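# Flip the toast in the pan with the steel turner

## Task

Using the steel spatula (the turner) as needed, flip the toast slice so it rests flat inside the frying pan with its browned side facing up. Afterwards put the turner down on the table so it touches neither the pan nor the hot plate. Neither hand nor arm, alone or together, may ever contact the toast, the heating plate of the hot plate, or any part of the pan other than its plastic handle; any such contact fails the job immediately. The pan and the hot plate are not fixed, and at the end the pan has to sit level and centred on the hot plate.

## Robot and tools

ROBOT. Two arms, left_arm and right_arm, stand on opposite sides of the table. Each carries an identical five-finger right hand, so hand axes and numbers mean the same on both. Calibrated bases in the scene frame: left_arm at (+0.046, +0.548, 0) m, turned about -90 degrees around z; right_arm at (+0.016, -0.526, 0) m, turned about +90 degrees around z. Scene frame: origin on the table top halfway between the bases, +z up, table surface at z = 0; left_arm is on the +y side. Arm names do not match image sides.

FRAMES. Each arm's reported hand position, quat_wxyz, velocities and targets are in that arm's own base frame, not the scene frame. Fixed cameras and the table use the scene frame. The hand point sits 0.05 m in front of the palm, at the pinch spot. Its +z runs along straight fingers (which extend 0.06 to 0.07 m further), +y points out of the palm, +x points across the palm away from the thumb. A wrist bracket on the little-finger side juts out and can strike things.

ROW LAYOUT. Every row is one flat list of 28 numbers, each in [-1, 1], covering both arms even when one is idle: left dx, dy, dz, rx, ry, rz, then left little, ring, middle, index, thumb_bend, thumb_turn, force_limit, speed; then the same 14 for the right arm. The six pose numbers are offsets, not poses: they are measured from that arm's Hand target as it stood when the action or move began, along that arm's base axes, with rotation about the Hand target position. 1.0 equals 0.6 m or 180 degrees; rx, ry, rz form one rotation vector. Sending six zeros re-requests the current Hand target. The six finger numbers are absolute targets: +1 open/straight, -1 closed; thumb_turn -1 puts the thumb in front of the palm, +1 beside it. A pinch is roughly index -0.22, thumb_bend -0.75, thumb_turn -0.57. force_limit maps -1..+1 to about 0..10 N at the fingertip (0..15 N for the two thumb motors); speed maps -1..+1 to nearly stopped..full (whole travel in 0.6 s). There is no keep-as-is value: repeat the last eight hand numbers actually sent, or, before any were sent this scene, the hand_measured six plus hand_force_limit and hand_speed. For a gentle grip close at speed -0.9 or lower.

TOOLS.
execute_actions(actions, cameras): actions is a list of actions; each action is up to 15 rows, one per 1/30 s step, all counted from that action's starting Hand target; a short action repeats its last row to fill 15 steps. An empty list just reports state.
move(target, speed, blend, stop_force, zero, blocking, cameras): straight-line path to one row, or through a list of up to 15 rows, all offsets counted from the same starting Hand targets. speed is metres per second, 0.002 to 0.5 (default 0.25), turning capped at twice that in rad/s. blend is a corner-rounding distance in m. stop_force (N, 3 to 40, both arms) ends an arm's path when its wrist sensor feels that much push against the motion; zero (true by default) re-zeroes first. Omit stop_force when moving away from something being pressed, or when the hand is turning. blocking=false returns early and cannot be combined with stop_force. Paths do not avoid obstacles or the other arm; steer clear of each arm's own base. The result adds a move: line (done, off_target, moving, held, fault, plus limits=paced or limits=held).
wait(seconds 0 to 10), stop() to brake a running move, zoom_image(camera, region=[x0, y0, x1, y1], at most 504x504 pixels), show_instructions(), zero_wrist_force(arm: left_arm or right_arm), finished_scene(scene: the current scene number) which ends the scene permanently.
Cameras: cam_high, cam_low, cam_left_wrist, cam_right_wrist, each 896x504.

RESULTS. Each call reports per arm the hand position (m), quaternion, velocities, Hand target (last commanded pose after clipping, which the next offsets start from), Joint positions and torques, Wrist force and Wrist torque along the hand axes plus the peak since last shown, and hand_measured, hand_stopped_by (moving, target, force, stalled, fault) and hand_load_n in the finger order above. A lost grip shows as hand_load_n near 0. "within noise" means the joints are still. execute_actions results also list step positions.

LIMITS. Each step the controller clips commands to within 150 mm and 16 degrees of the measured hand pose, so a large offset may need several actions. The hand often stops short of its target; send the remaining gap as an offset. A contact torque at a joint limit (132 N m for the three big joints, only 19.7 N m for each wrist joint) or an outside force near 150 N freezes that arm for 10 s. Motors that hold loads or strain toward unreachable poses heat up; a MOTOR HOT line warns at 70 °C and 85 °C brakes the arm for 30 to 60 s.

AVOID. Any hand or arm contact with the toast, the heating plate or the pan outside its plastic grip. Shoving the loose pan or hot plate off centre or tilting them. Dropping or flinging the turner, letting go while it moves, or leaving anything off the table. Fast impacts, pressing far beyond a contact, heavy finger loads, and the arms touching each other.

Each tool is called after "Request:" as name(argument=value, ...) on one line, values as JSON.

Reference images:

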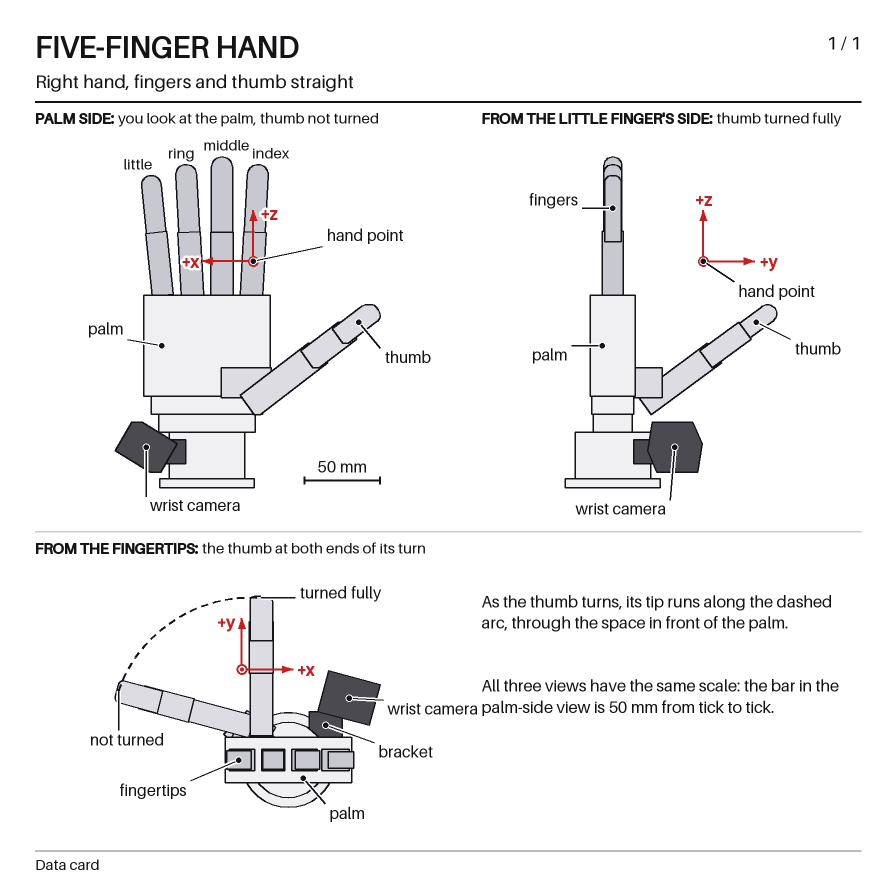

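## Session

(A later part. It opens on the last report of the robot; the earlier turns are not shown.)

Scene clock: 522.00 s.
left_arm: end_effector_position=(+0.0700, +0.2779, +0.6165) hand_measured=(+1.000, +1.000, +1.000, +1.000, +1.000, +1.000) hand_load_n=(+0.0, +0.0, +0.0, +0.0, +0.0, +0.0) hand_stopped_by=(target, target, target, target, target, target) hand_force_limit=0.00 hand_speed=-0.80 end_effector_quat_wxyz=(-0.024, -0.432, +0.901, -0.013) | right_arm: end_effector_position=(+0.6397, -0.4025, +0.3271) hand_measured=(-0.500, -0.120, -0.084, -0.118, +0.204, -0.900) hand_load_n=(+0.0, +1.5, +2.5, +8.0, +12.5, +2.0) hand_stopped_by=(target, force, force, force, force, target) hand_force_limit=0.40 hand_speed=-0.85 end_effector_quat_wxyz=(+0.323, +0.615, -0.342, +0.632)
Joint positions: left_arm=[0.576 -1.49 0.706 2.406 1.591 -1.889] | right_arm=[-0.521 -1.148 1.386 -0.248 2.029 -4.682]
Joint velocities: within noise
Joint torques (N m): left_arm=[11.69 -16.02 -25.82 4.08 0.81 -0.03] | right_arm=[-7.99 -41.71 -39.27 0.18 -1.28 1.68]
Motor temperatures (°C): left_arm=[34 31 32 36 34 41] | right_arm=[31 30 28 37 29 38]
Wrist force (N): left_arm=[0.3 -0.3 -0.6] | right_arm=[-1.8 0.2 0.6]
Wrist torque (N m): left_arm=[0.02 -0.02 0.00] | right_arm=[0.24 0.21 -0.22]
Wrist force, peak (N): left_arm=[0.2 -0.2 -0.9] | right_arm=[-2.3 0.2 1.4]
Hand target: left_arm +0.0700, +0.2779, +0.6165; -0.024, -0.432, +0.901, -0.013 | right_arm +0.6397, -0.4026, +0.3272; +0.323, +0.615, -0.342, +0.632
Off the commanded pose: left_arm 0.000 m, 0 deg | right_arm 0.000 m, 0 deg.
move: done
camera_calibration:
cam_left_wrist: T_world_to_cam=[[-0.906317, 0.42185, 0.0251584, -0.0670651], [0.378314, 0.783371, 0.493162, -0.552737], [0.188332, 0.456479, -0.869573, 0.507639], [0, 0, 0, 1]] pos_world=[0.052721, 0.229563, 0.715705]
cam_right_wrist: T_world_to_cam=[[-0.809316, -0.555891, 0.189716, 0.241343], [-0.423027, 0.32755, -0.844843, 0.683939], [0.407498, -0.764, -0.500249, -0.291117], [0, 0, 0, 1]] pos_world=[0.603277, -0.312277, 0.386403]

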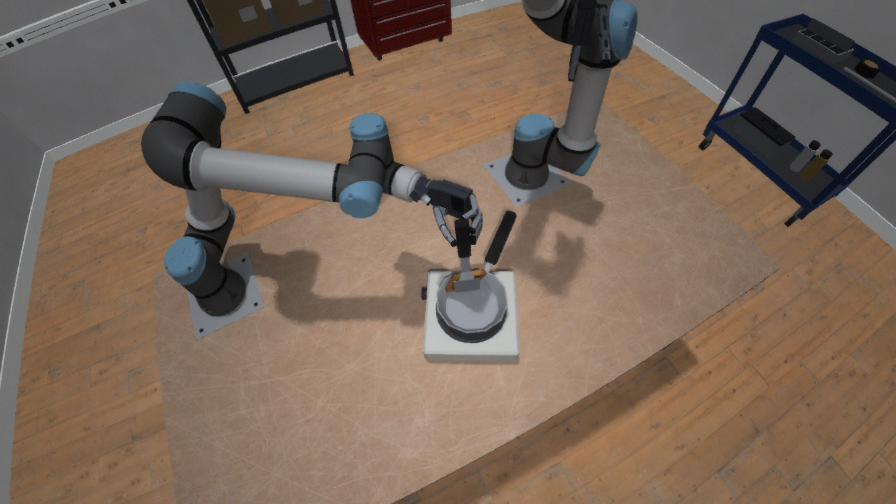

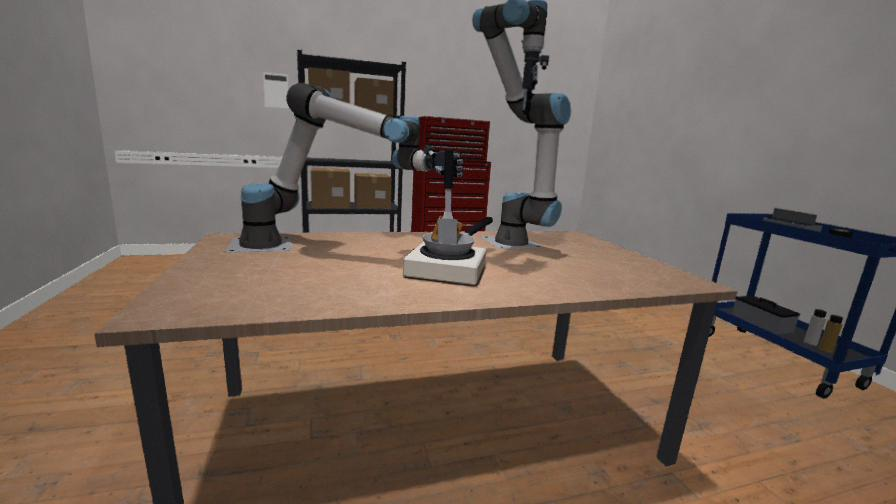

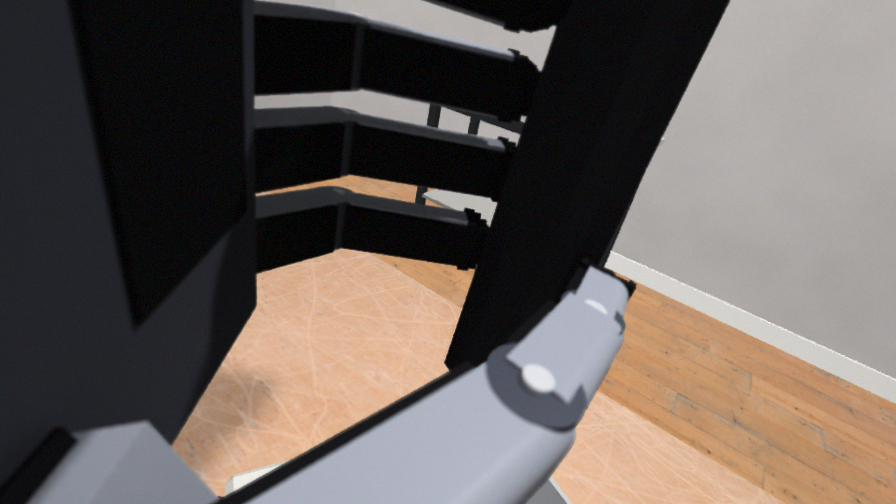

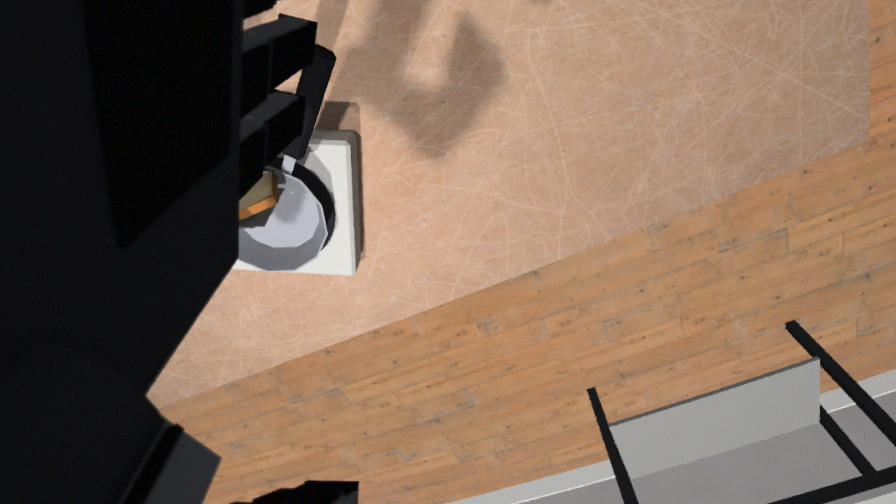

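Request:
move(target=[[0,0,0,0,0,0,1,1,1,1,1,1,0,-0.8,0.0208,0.0508,0,-0.0411,0.0168,0,-0.5,-0.5,-0.5,-0.5,-0.75,-0.9,0.4,-0.85],[0,0,0,0,0,0,1,1,1,1,1,1,0,-0.8,0.0413,0.1009,-0.007,-0.0823,0.0337,0,-0.5,-0.5,-0.5,-0.5,-0.75,-0.9,0.4,-0.85]], speed=0.06, blend=0.004)

Request:
zoom_image(camera="cam_high", region=[430, 250, 510, 330])

Request:
zoom_image(camera="cam_right_wrist", region=[200, 140, 340, 280])

Request:
zoom_image(camera="cam_low", region=[410, 200, 490, 270])

Scene clock: 526.67 s.
left_arm: end_effector_position=(+0.0700, +0.2779, +0.6165) hand_measured=(+1.000, +1.000, +1.000, +1.000, +1.000, +1.000) hand_load_n=(+0.5, +0.0, -0.5, +0.0, +0.0, +0.0) hand_stopped_by=(target, target, target, target, target, target) hand_force_limit=0.00 hand_speed=-0.80 end_effector_quat_wxyz=(-0.024, -0.432, +0.901, -0.013) | right_arm: end_effector_position=(+0.6645, -0.3420, +0.3228) hand_measured=(-0.500, -0.120, -0.084, -0.118, +0.204, -0.900) hand_load_n=(+0.0, +1.0, +2.5, +8.5, +12.5, +2.5) hand_stopped_by=(target, force, force, force, force, target) hand_force_limit=0.40 hand_speed=-0.85 end_effector_quat_wxyz=(+0.417, +0.601, -0.240, +0.638)
Joint positions: left_arm=[0.576 -1.49 0.706 2.406 1.591 -1.889] | right_arm=[-0.403 -1.12 1.505 -0.575 2.119 -5.013]
Joint velocities: within noise
Joint torques (N m): left_arm=[12.35 -16.73 -24.49 4.26 0.73 -0.22] | right_arm=[-7.98 -52.73 -38.61 -0.38 -1.38 1.81]
Motor temperatures (°C): left_arm=[34 31 32 36 34 41] | right_arm=[31 30 28 37 29 38]
Wrist force (N): left_arm=[0.3 -0.4 -0.6] | right_arm=[-2.1 -0.6 0.9]
Wrist torque (N m): left_arm=[-0.01 -0.03 -0.01] | right_arm=[0.14 0.29 -0.29]
Wrist force, peak (N): left_arm=[0.4 -0.3 -0.8] | right_arm=[-2.6 0.0 1.1]
Hand target: left_arm +0.0700, +0.2779, +0.6165; -0.024, -0.432, +0.901, -0.013 | right_arm +0.6645, -0.3421, +0.3230; +0.418, +0.601, -0.240, +0.638
Off the commanded pose: left_arm 0.000 m, 0 deg | right_arm 0.000 m, 0 deg.
move: done
camera_calibration:
cam_left_wrist: T_world_to_cam=[[-0.906317, 0.42185, 0.0251584, -0.0670651], [0.378314, 0.783371, 0.493162, -0.552737], [0.188332, 0.456479, -0.869573, 0.507639], [0, 0, 0, 1]] pos_world=[0.052721, 0.229563, 0.715705]
cam_right_wrist: T_world_to_cam=[[-0.777366, -0.478034, 0.408884, 0.230527], [-0.513539, 0.106877, -0.851384, 0.657723], [0.36329, -0.871815, -0.328572, -0.320043], [0, 0, 0, 1]] pos_world=[0.633239, -0.239114, 0.360558]

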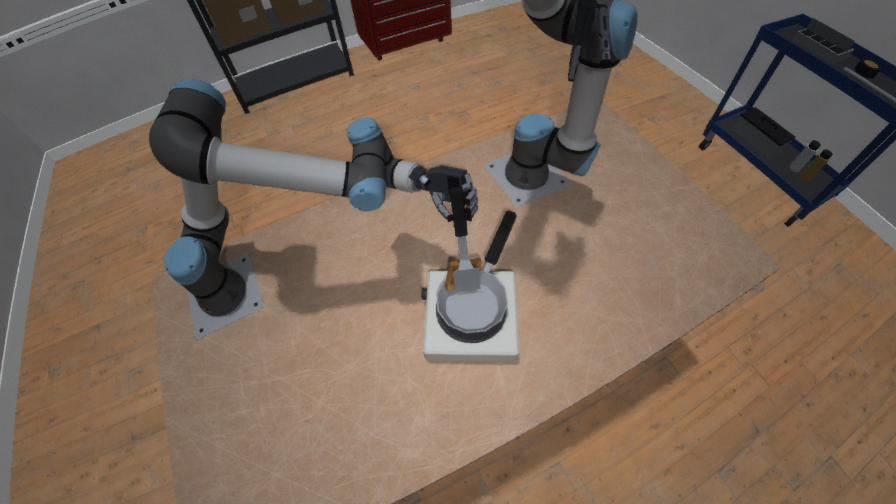

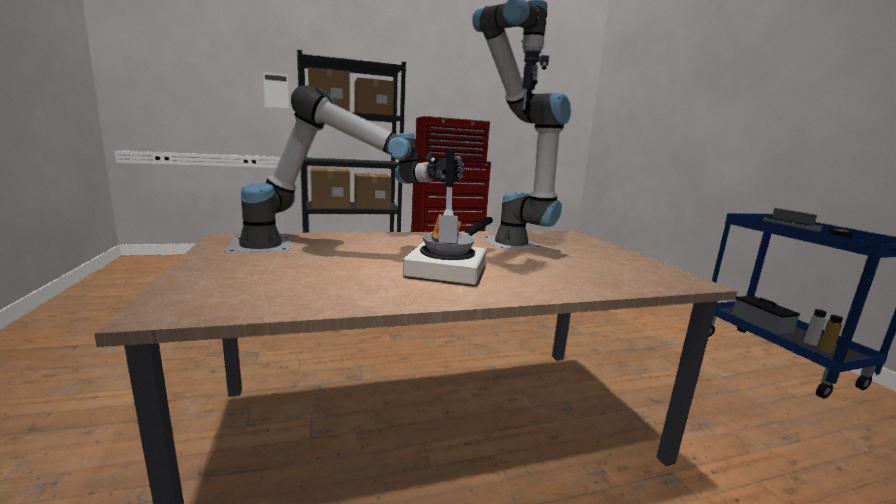

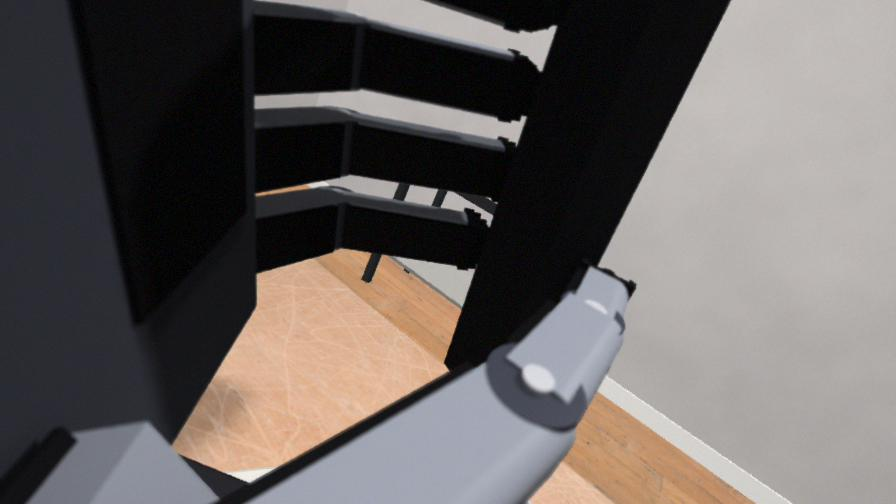

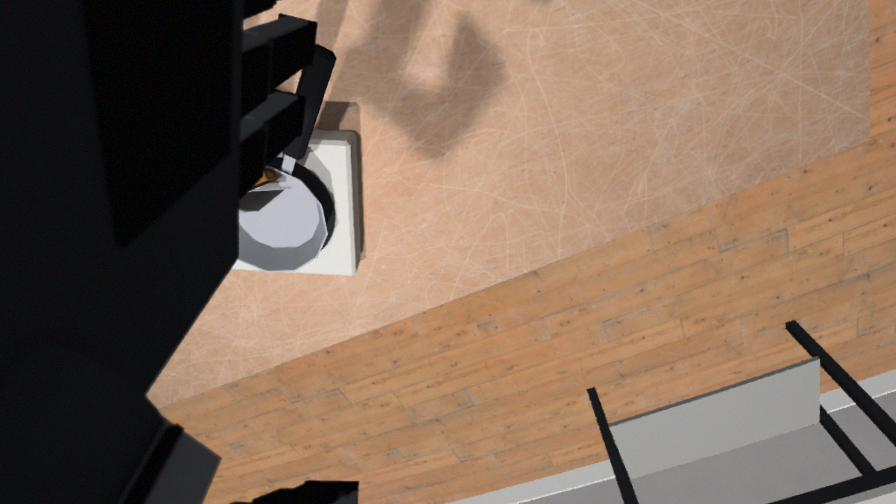

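Scaled by 6.300 from the camera's 896x504 image, which has a finer 1280x720 frame.

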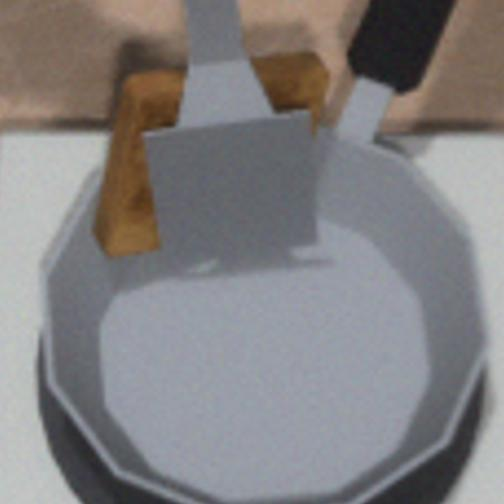

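Scaled by 3.600 from the camera's 896x504 image, which has a finer 1280x720 frame.

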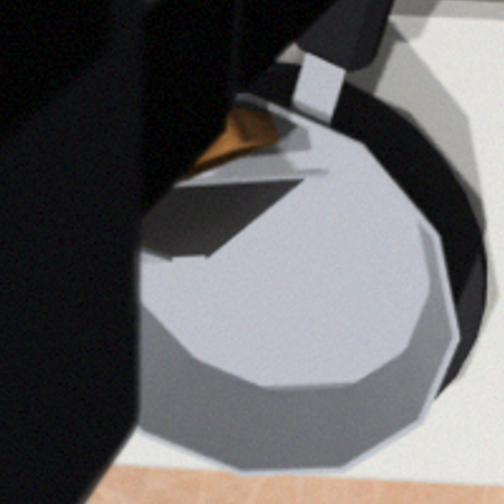

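Scaled by 6.300 from the camera's 896x504 image, which has a finer 1280x720 frame.

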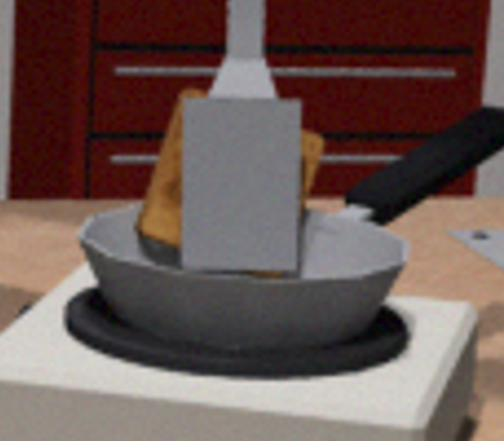

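Request:
move(target=[0,0,0,0,0,0,1,1,1,1,1,1,0,-0.8,0.019,0.0463,-0.008,-0.0411,0.0168,0,-0.5,-0.5,-0.5,-0.5,-0.75,-0.9,0.4,-0.85], speed=0.05)

Request:
zoom_image(camera="cam_high", region=[430, 250, 510, 330])

Request:
zoom_image(camera="cam_right_wrist", region=[200, 140, 340, 280])

Request:
zoom_image(camera="cam_low", region=[410, 200, 490, 270])

Scene clock: 530.40 s.
left_arm: end_effector_position=(+0.0700, +0.2779, +0.6165) hand_measured=(+1.000, +1.000, +1.000, +1.000, +1.000, +1.000) hand_load_n=(+0.0, +0.0, +0.0, +0.0, +0.0, +0.0) hand_stopped_by=(target, target, target, target, target, target) hand_force_limit=0.00 hand_speed=-0.80 end_effector_quat_wxyz=(-0.024, -0.432, +0.901, -0.013) | right_arm: end_effector_position=(+0.6759, -0.3142, +0.3180) hand_measured=(-0.500, -0.120, -0.084, -0.118, +0.204, -0.900) hand_load_n=(+0.0, +1.0, +3.0, +8.0, +12.5, +2.0) hand_stopped_by=(target, force, force, force, force, target) hand_force_limit=0.40 hand_speed=-0.85 end_effector_quat_wxyz=(+0.462, +0.590, -0.187, +0.636)
Joint positions: left_arm=[0.576 -1.49 0.706 2.406 1.591 -1.889] | right_arm=[-0.359 -1.094 1.557 -0.743 2.129 -5.184]
Joint velocities: within noise
Joint torques (N m): left_arm=[11.72 -16.21 -25.04 4.25 0.67 -0.21] | right_arm=[-8.17 -53.88 -36.93 -0.16 -0.4 1.86]
Motor temperatures (°C): left_arm=[34 31 32 36 34 41] | right_arm=[31 30 28 37 29 38]
Wrist force (N): left_arm=[0.5 -0.2 -0.3] | right_arm=[-2.2 -0.7 0.8]
Wrist torque (N m): left_arm=[0.00 -0.06 0.01] | right_arm=[0.17 0.31 -0.25]
Wrist force, peak (N): left_arm=[0.2 -0.5 -0.7] | right_arm=[-2.6 -0.4 0.9]
Hand target: left_arm +0.0700, +0.2779, +0.6165; -0.024, -0.432, +0.901, -0.013 | right_arm +0.6759, -0.3143, +0.3182; +0.462, +0.589, -0.187, +0.636
Off the commanded pose: left_arm 0.000 m, 0 deg | right_arm 0.000 m, 0 deg.
move: done
camera_calibration:
cam_left_wrist: T_world_to_cam=[[-0.906317, 0.42185, 0.0251583, -0.0670649], [0.378313, 0.783371, 0.493162, -0.552737], [0.188332, 0.456479, -0.869573, 0.507639], [0, 0, 0, 1]] pos_world=[0.052721, 0.229563, 0.715705]
cam_right_wrist: T_world_to_cam=[[-0.753113, -0.418818, 0.507358, 0.22554], [-0.557983, -0.00192579, -0.82985, 0.645531], [0.348533, -0.908068, -0.232243, -0.33358], [0, 0, 0, 1]] pos_world=[0.646316, -0.207211, 0.343793]

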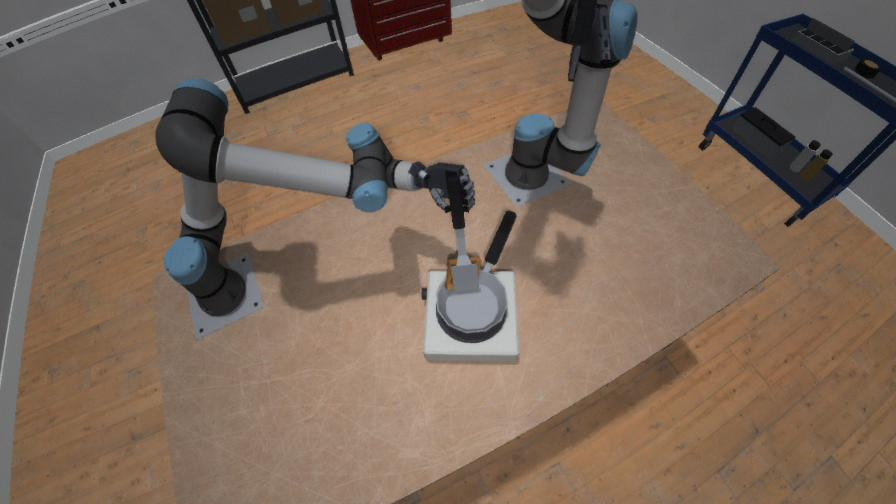

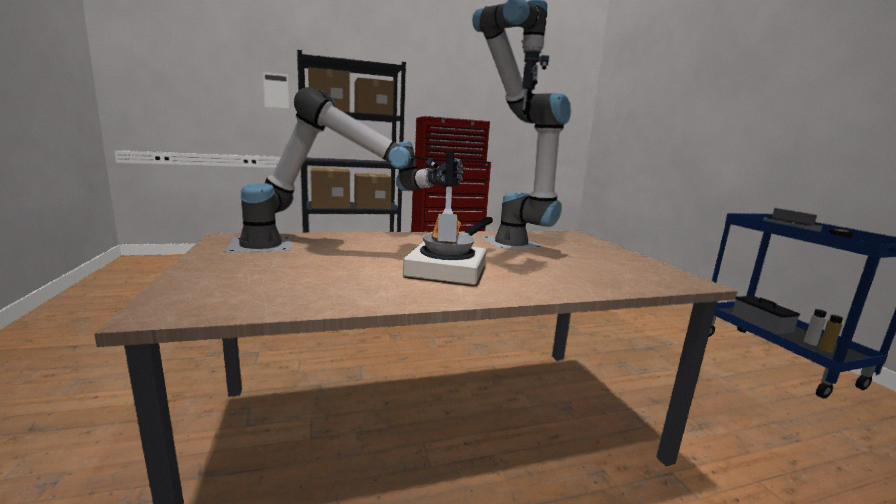

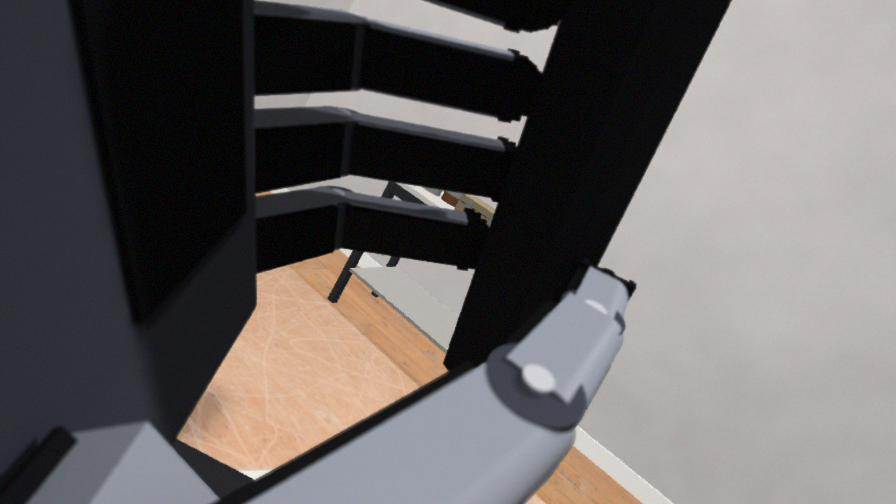

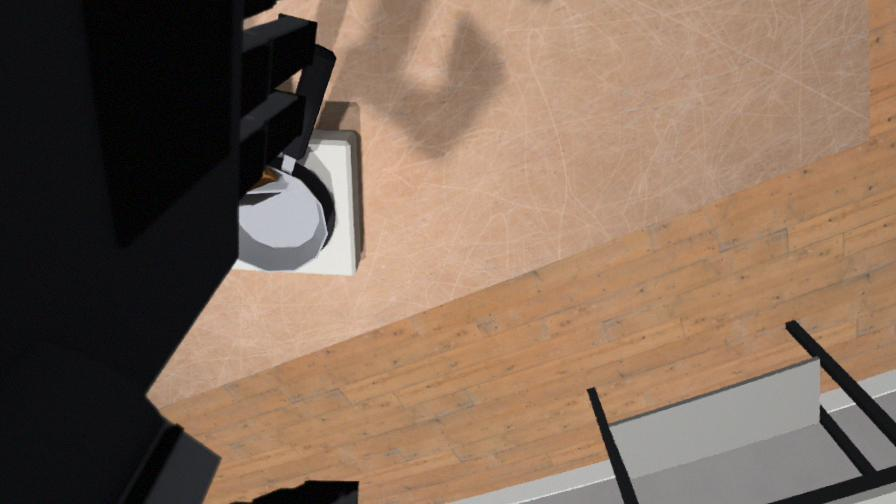

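Scaled by 6.300 from the camera's 896x504 image, which has a finer 1280x720 frame.

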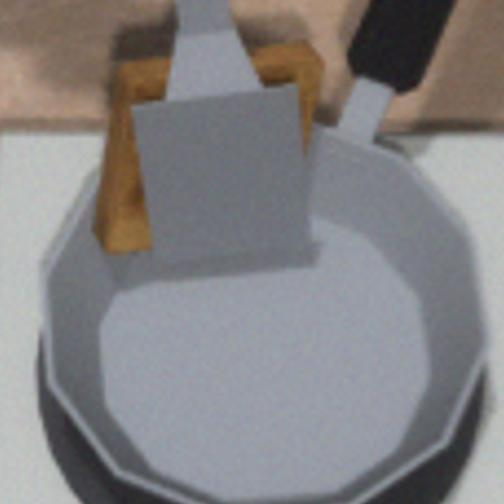

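Scaled by 3.600 from the camera's 896x504 image, which has a finer 1280x720 frame.

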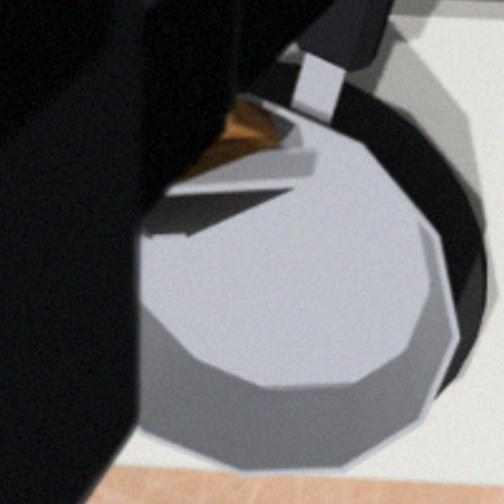

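Scaled by 6.300 from the camera's 896x504 image, which has a finer 1280x720 frame.

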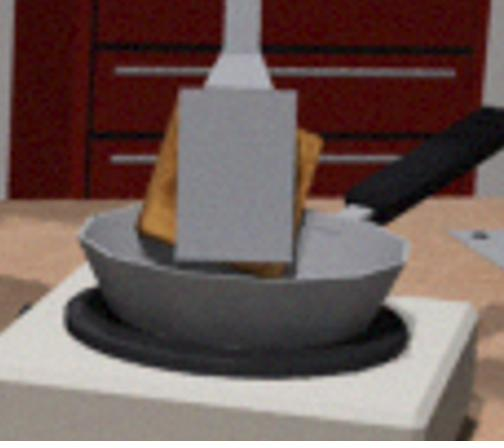

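Request:
move(target=[0,0,0,0,0,0,1,1,1,1,1,1,0,-0.8,-0.0158,-0.0386,0.01,0,0,0,-0.5,-0.5,-0.5,-0.5,-0.75,-0.9,0.4,-0.85], speed=0.06)

Request:
zoom_image(camera="cam_high", region=[430, 250, 510, 330])

Request:
zoom_image(camera="cam_low", region=[410, 200, 490, 270])

Scene clock: 532.33 s.
left_arm: end_effector_position=(+0.0700, +0.2779, +0.6165) hand_measured=(+1.000, +1.000, +1.000, +1.000, +1.000, +1.000) hand_load_n=(+0.0, +0.0, +0.0, +0.0, -0.5, +0.0) hand_stopped_by=(target, target, target, target, target, target) hand_force_limit=0.00 hand_speed=-0.80 end_effector_quat_wxyz=(-0.024, -0.432, +0.901, -0.013) | right_arm: end_effector_position=(+0.6663, -0.3375, +0.3241) hand_measured=(-0.500, -0.122, -0.084, -0.118, +0.204, -0.900) hand_load_n=(+0.0, +0.0, +5.5, +6.5, +12.5, +0.5) hand_stopped_by=(target, force, force, force, force, target) hand_force_limit=0.40 hand_speed=-0.85 end_effector_quat_wxyz=(+0.462, +0.590, -0.187, +0.636)
Joint positions: left_arm=[0.576 -1.49 0.706 2.406 1.591 -1.889] | right_arm=[-0.403 -1.112 1.566 -0.728 2.086 -5.17]
Joint velocities: within noise
Joint torques (N m): left_arm=[13.03 -15.78 -25.91 4.12 0.74 0.08] | right_arm=[7.43 -41.56 -31.8 -5.08 1.31 -1.46]
Motor temperatures (°C): left_arm=[34 31 32 36 34 41] | right_arm=[31 30 28 37 29 38]
Wrist force (N): left_arm=[0.3 -0.1 -0.7] | right_arm=[-2.0 -1.0 0.5]
Wrist torque (N m): left_arm=[0.04 -0.02 0.00] | right_arm=[0.17 0.21 -0.20]
Wrist force, peak (N): left_arm=[0.6 -0.2 -0.7] | right_arm=[-2.2 -1.5 0.3]
Hand target: left_arm +0.0700, +0.2779, +0.6165; -0.024, -0.432, +0.901, -0.013 | right_arm +0.6664, -0.3375, +0.3242; +0.462, +0.589, -0.187, +0.636
Off the commanded pose: left_arm 0.000 m, 0 deg | right_arm 0.000 m, 0 deg.
move: done
camera_calibration:
cam_left_wrist: T_world_to_cam=[[-0.906317, 0.42185, 0.0251583, -0.0670649], [0.378314, 0.783371, 0.493162, -0.552737], [0.188332, 0.456479, -0.869573, 0.507639], [0, 0, 0, 1]] pos_world=[0.052721, 0.229563, 0.715705]
cam_right_wrist: T_world_to_cam=[[-0.753197, -0.418851, 0.507207, 0.205552], [-0.557891, -0.00175591, -0.829912, 0.645245], [0.3485, -0.908053, -0.232351, -0.349932], [0, 0, 0, 1]] pos_world=[0.636749, -0.230529, 0.349933]

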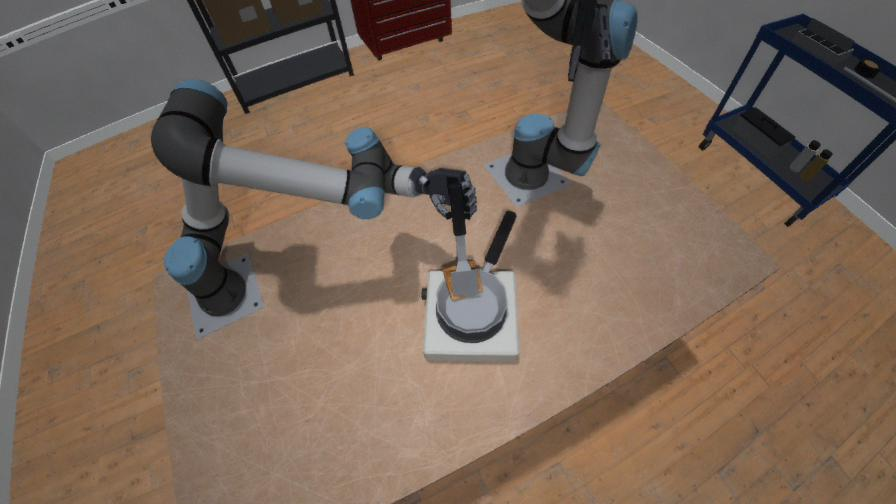

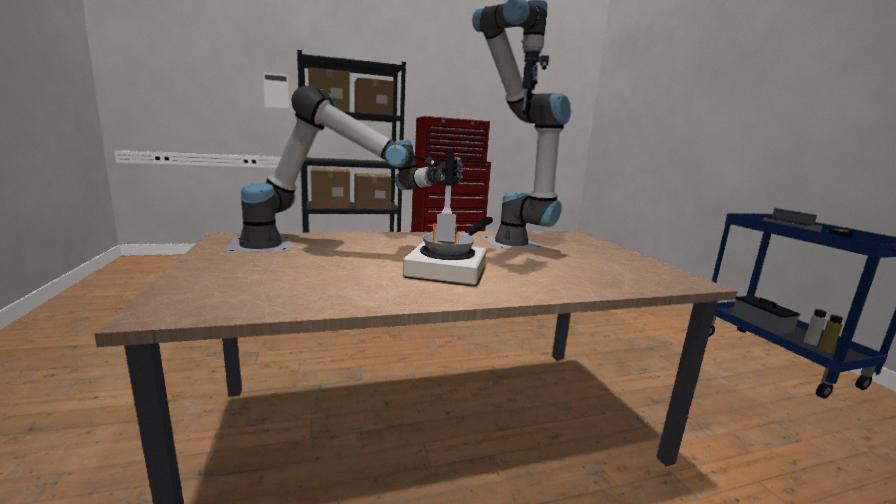

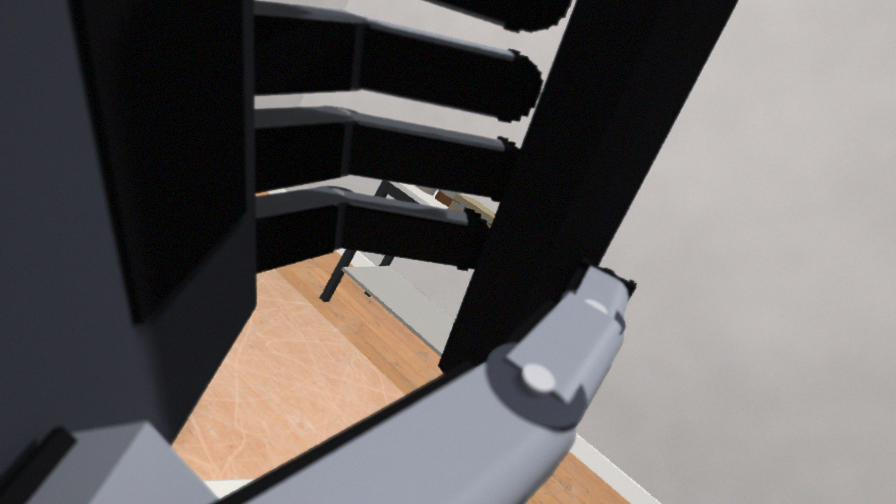

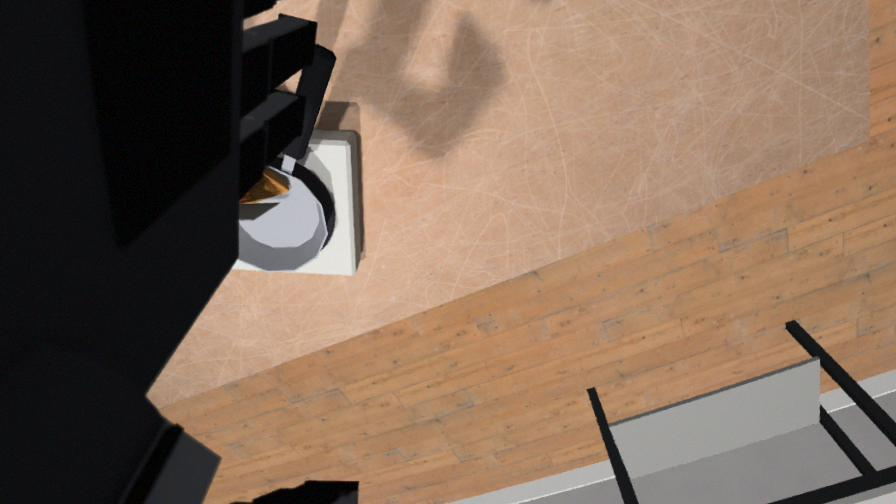

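Scaled by 6.300 from the camera's 896x504 image, which has a finer 1280x720 frame.

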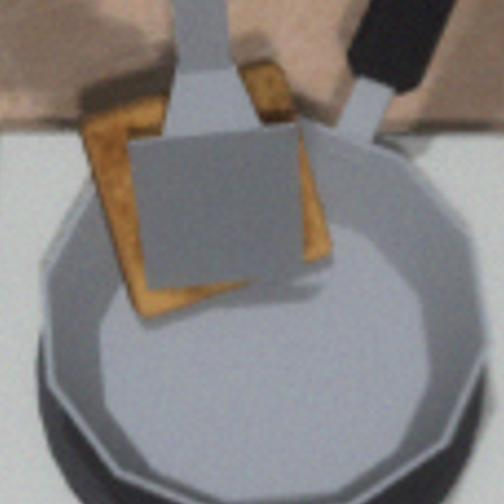

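Scaled by 6.300 from the camera's 896x504 image, which has a finer 1280x720 frame.

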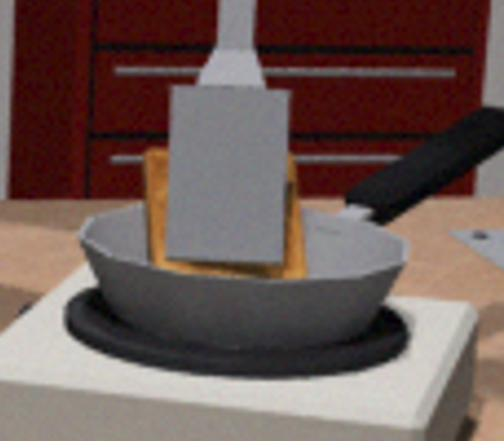

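Request:
move(target=[[0,0,0,0,0,0,1,1,1,1,1,1,0,-0.8,-0.0126,-0.0309,0.03,0,0,0,-0.5,-0.5,-0.5,-0.5,-0.75,-0.9,0.4,-0.85],[0,0,0,0,0,0,1,1,1,1,1,1,0,-0.8,-0.0126,-0.0309,0.2,0,0,0,-0.5,-0.5,-0.5,-0.5,-0.75,-0.9,0.4,-0.85]], speed=0.12, blend=0.01)

Request:
zoom_image(camera="cam_high", region=[430, 250, 510, 330])

Request:
zoom_image(camera="cam_low", region=[400, 170, 500, 270])

Request:
zoom_image(camera="cam_right_wrist", region=[200, 140, 340, 280])

Scene clock: 536.13 s.
left_arm: end_effector_position=(+0.0700, +0.2779, +0.6165) hand_measured=(+1.000, +1.000, +1.000, +1.000, +1.000, +1.000) hand_load_n=(+0.0, +0.0, +0.0, +0.0, +0.0, +0.0) hand_stopped_by=(target, target, target, target, target, target) hand_force_limit=0.00 hand_speed=-0.80 end_effector_quat_wxyz=(-0.024, -0.432, +0.901, -0.013) | right_arm: end_effector_position=(+0.6588, -0.3560, +0.4442) hand_measured=(-0.500, -0.122, -0.084, -0.118, +0.204, -0.900) hand_load_n=(+0.0, +0.0, +5.0, +7.0, +12.5, +1.0) hand_stopped_by=(target, force, force, force, force, target) hand_force_limit=0.40 hand_speed=-0.85 end_effector_quat_wxyz=(+0.462, +0.589, -0.187, +0.636)
Joint positions: left_arm=[0.576 -1.49 0.706 2.406 1.591 -1.889] | right_arm=[-0.439 -1.208 1.383 -0.444 2.052 -5.159]
Joint velocities: within noise
Joint torques (N m): left_arm=[10.75 -16.18 -25 4.27 0.85 -0.27] | right_arm=[7.97 -41.73 -27.66 -4.25 1.11 2.09]
Motor temperatures (°C): left_arm=[34 31 32 36 34 41] | right_arm=[31 30 28 37 29 38]
Wrist force (N): left_arm=[0.3 -0.3 -0.6] | right_arm=[-2.5 -1.0 0.8]
Wrist torque (N m): left_arm=[0.01 -0.03 0.00] | right_arm=[0.14 0.28 -0.27]
Wrist force, peak (N): left_arm=[0.5 -0.1 -0.8] | right_arm=[-2.9 -1.9 -0.3]
Hand target: left_arm +0.0700, +0.2779, +0.6165; -0.024, -0.432, +0.901, -0.013 | right_arm +0.6588, -0.3560, +0.4442; +0.462, +0.589, -0.187, +0.636
Off the commanded pose: left_arm 0.000 m, 0 deg | right_arm 0.000 m, 0 deg.
move: done
camera_calibration:
cam_left_wrist: T_world_to_cam=[[-0.906317, 0.42185, 0.0251583, -0.0670649], [0.378313, 0.783371, 0.493163, -0.552737], [0.188332, 0.456479, -0.869573, 0.507638], [0, 0, 0, 1]] pos_world=[0.052721, 0.229563, 0.715705]
cam_right_wrist: T_world_to_cam=[[-0.753302, -0.418675, 0.507195, 0.131408], [-0.557742, -0.00198207, -0.830012, 0.740555], [0.348511, -0.908134, -0.23202, -0.336399], [0, 0, 0, 1]] pos_world=[0.629267, -0.24901, 0.46997]

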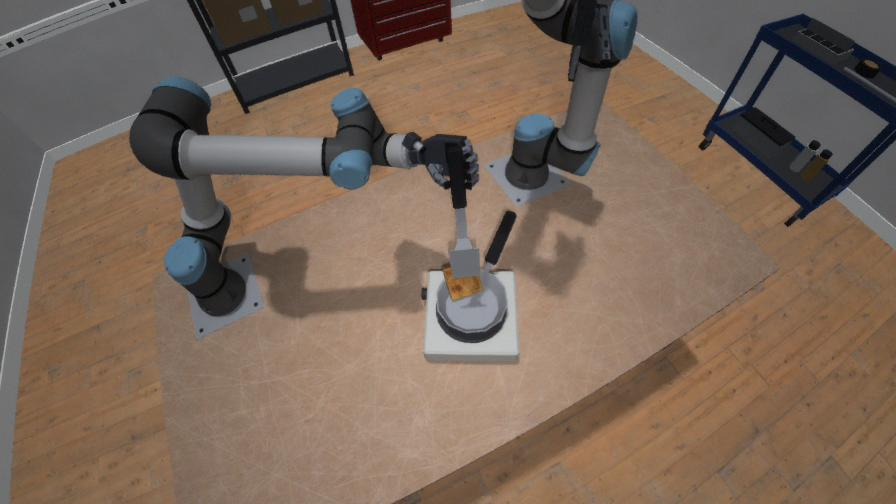

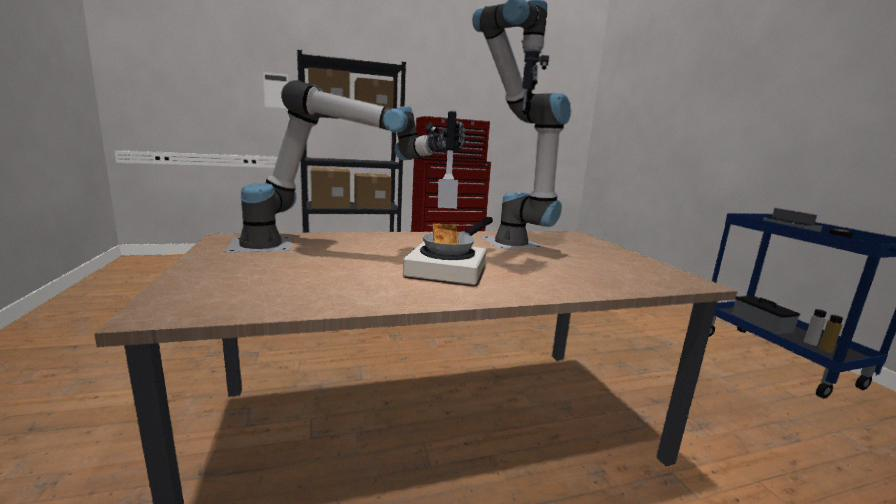

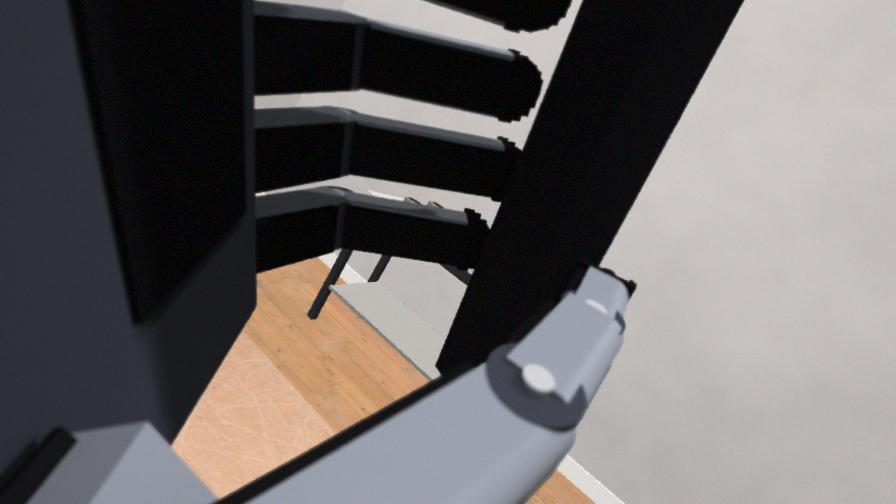

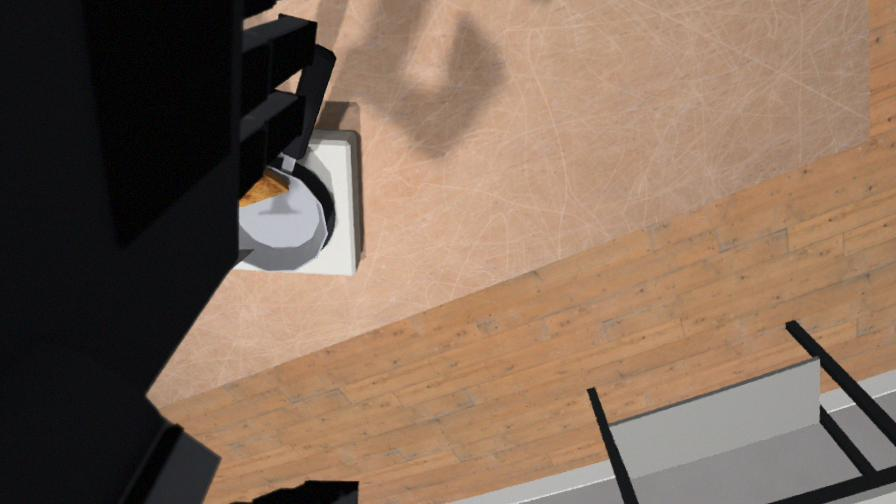

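Scaled by 6.300 from the camera's 896x504 image, which has a finer 1280x720 frame.

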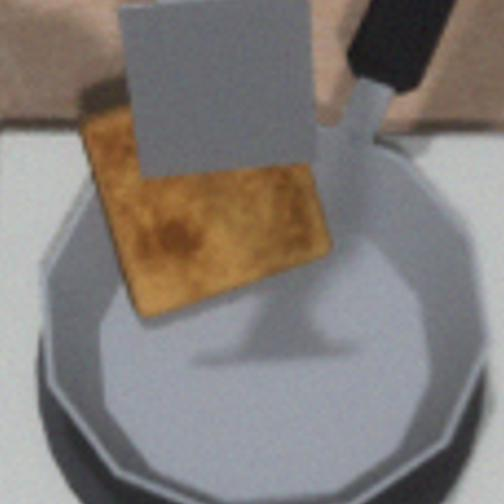

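Scaled by 5.040 from the camera's 896x504 image, which has a finer 1280x720 frame.

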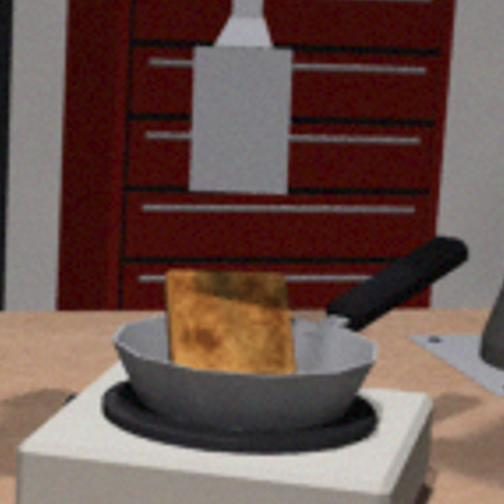

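Scaled by 3.600 from the camera's 896x504 image, which has a finer 1280x720 frame.

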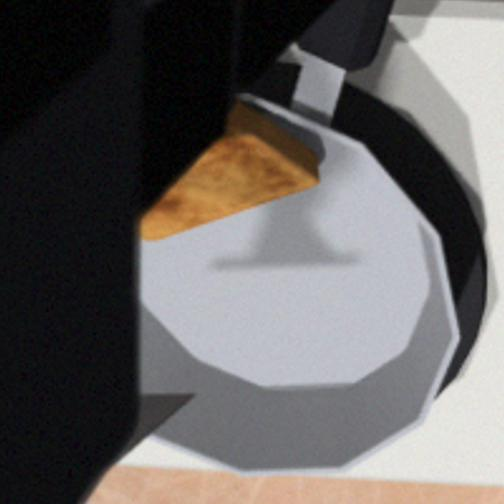

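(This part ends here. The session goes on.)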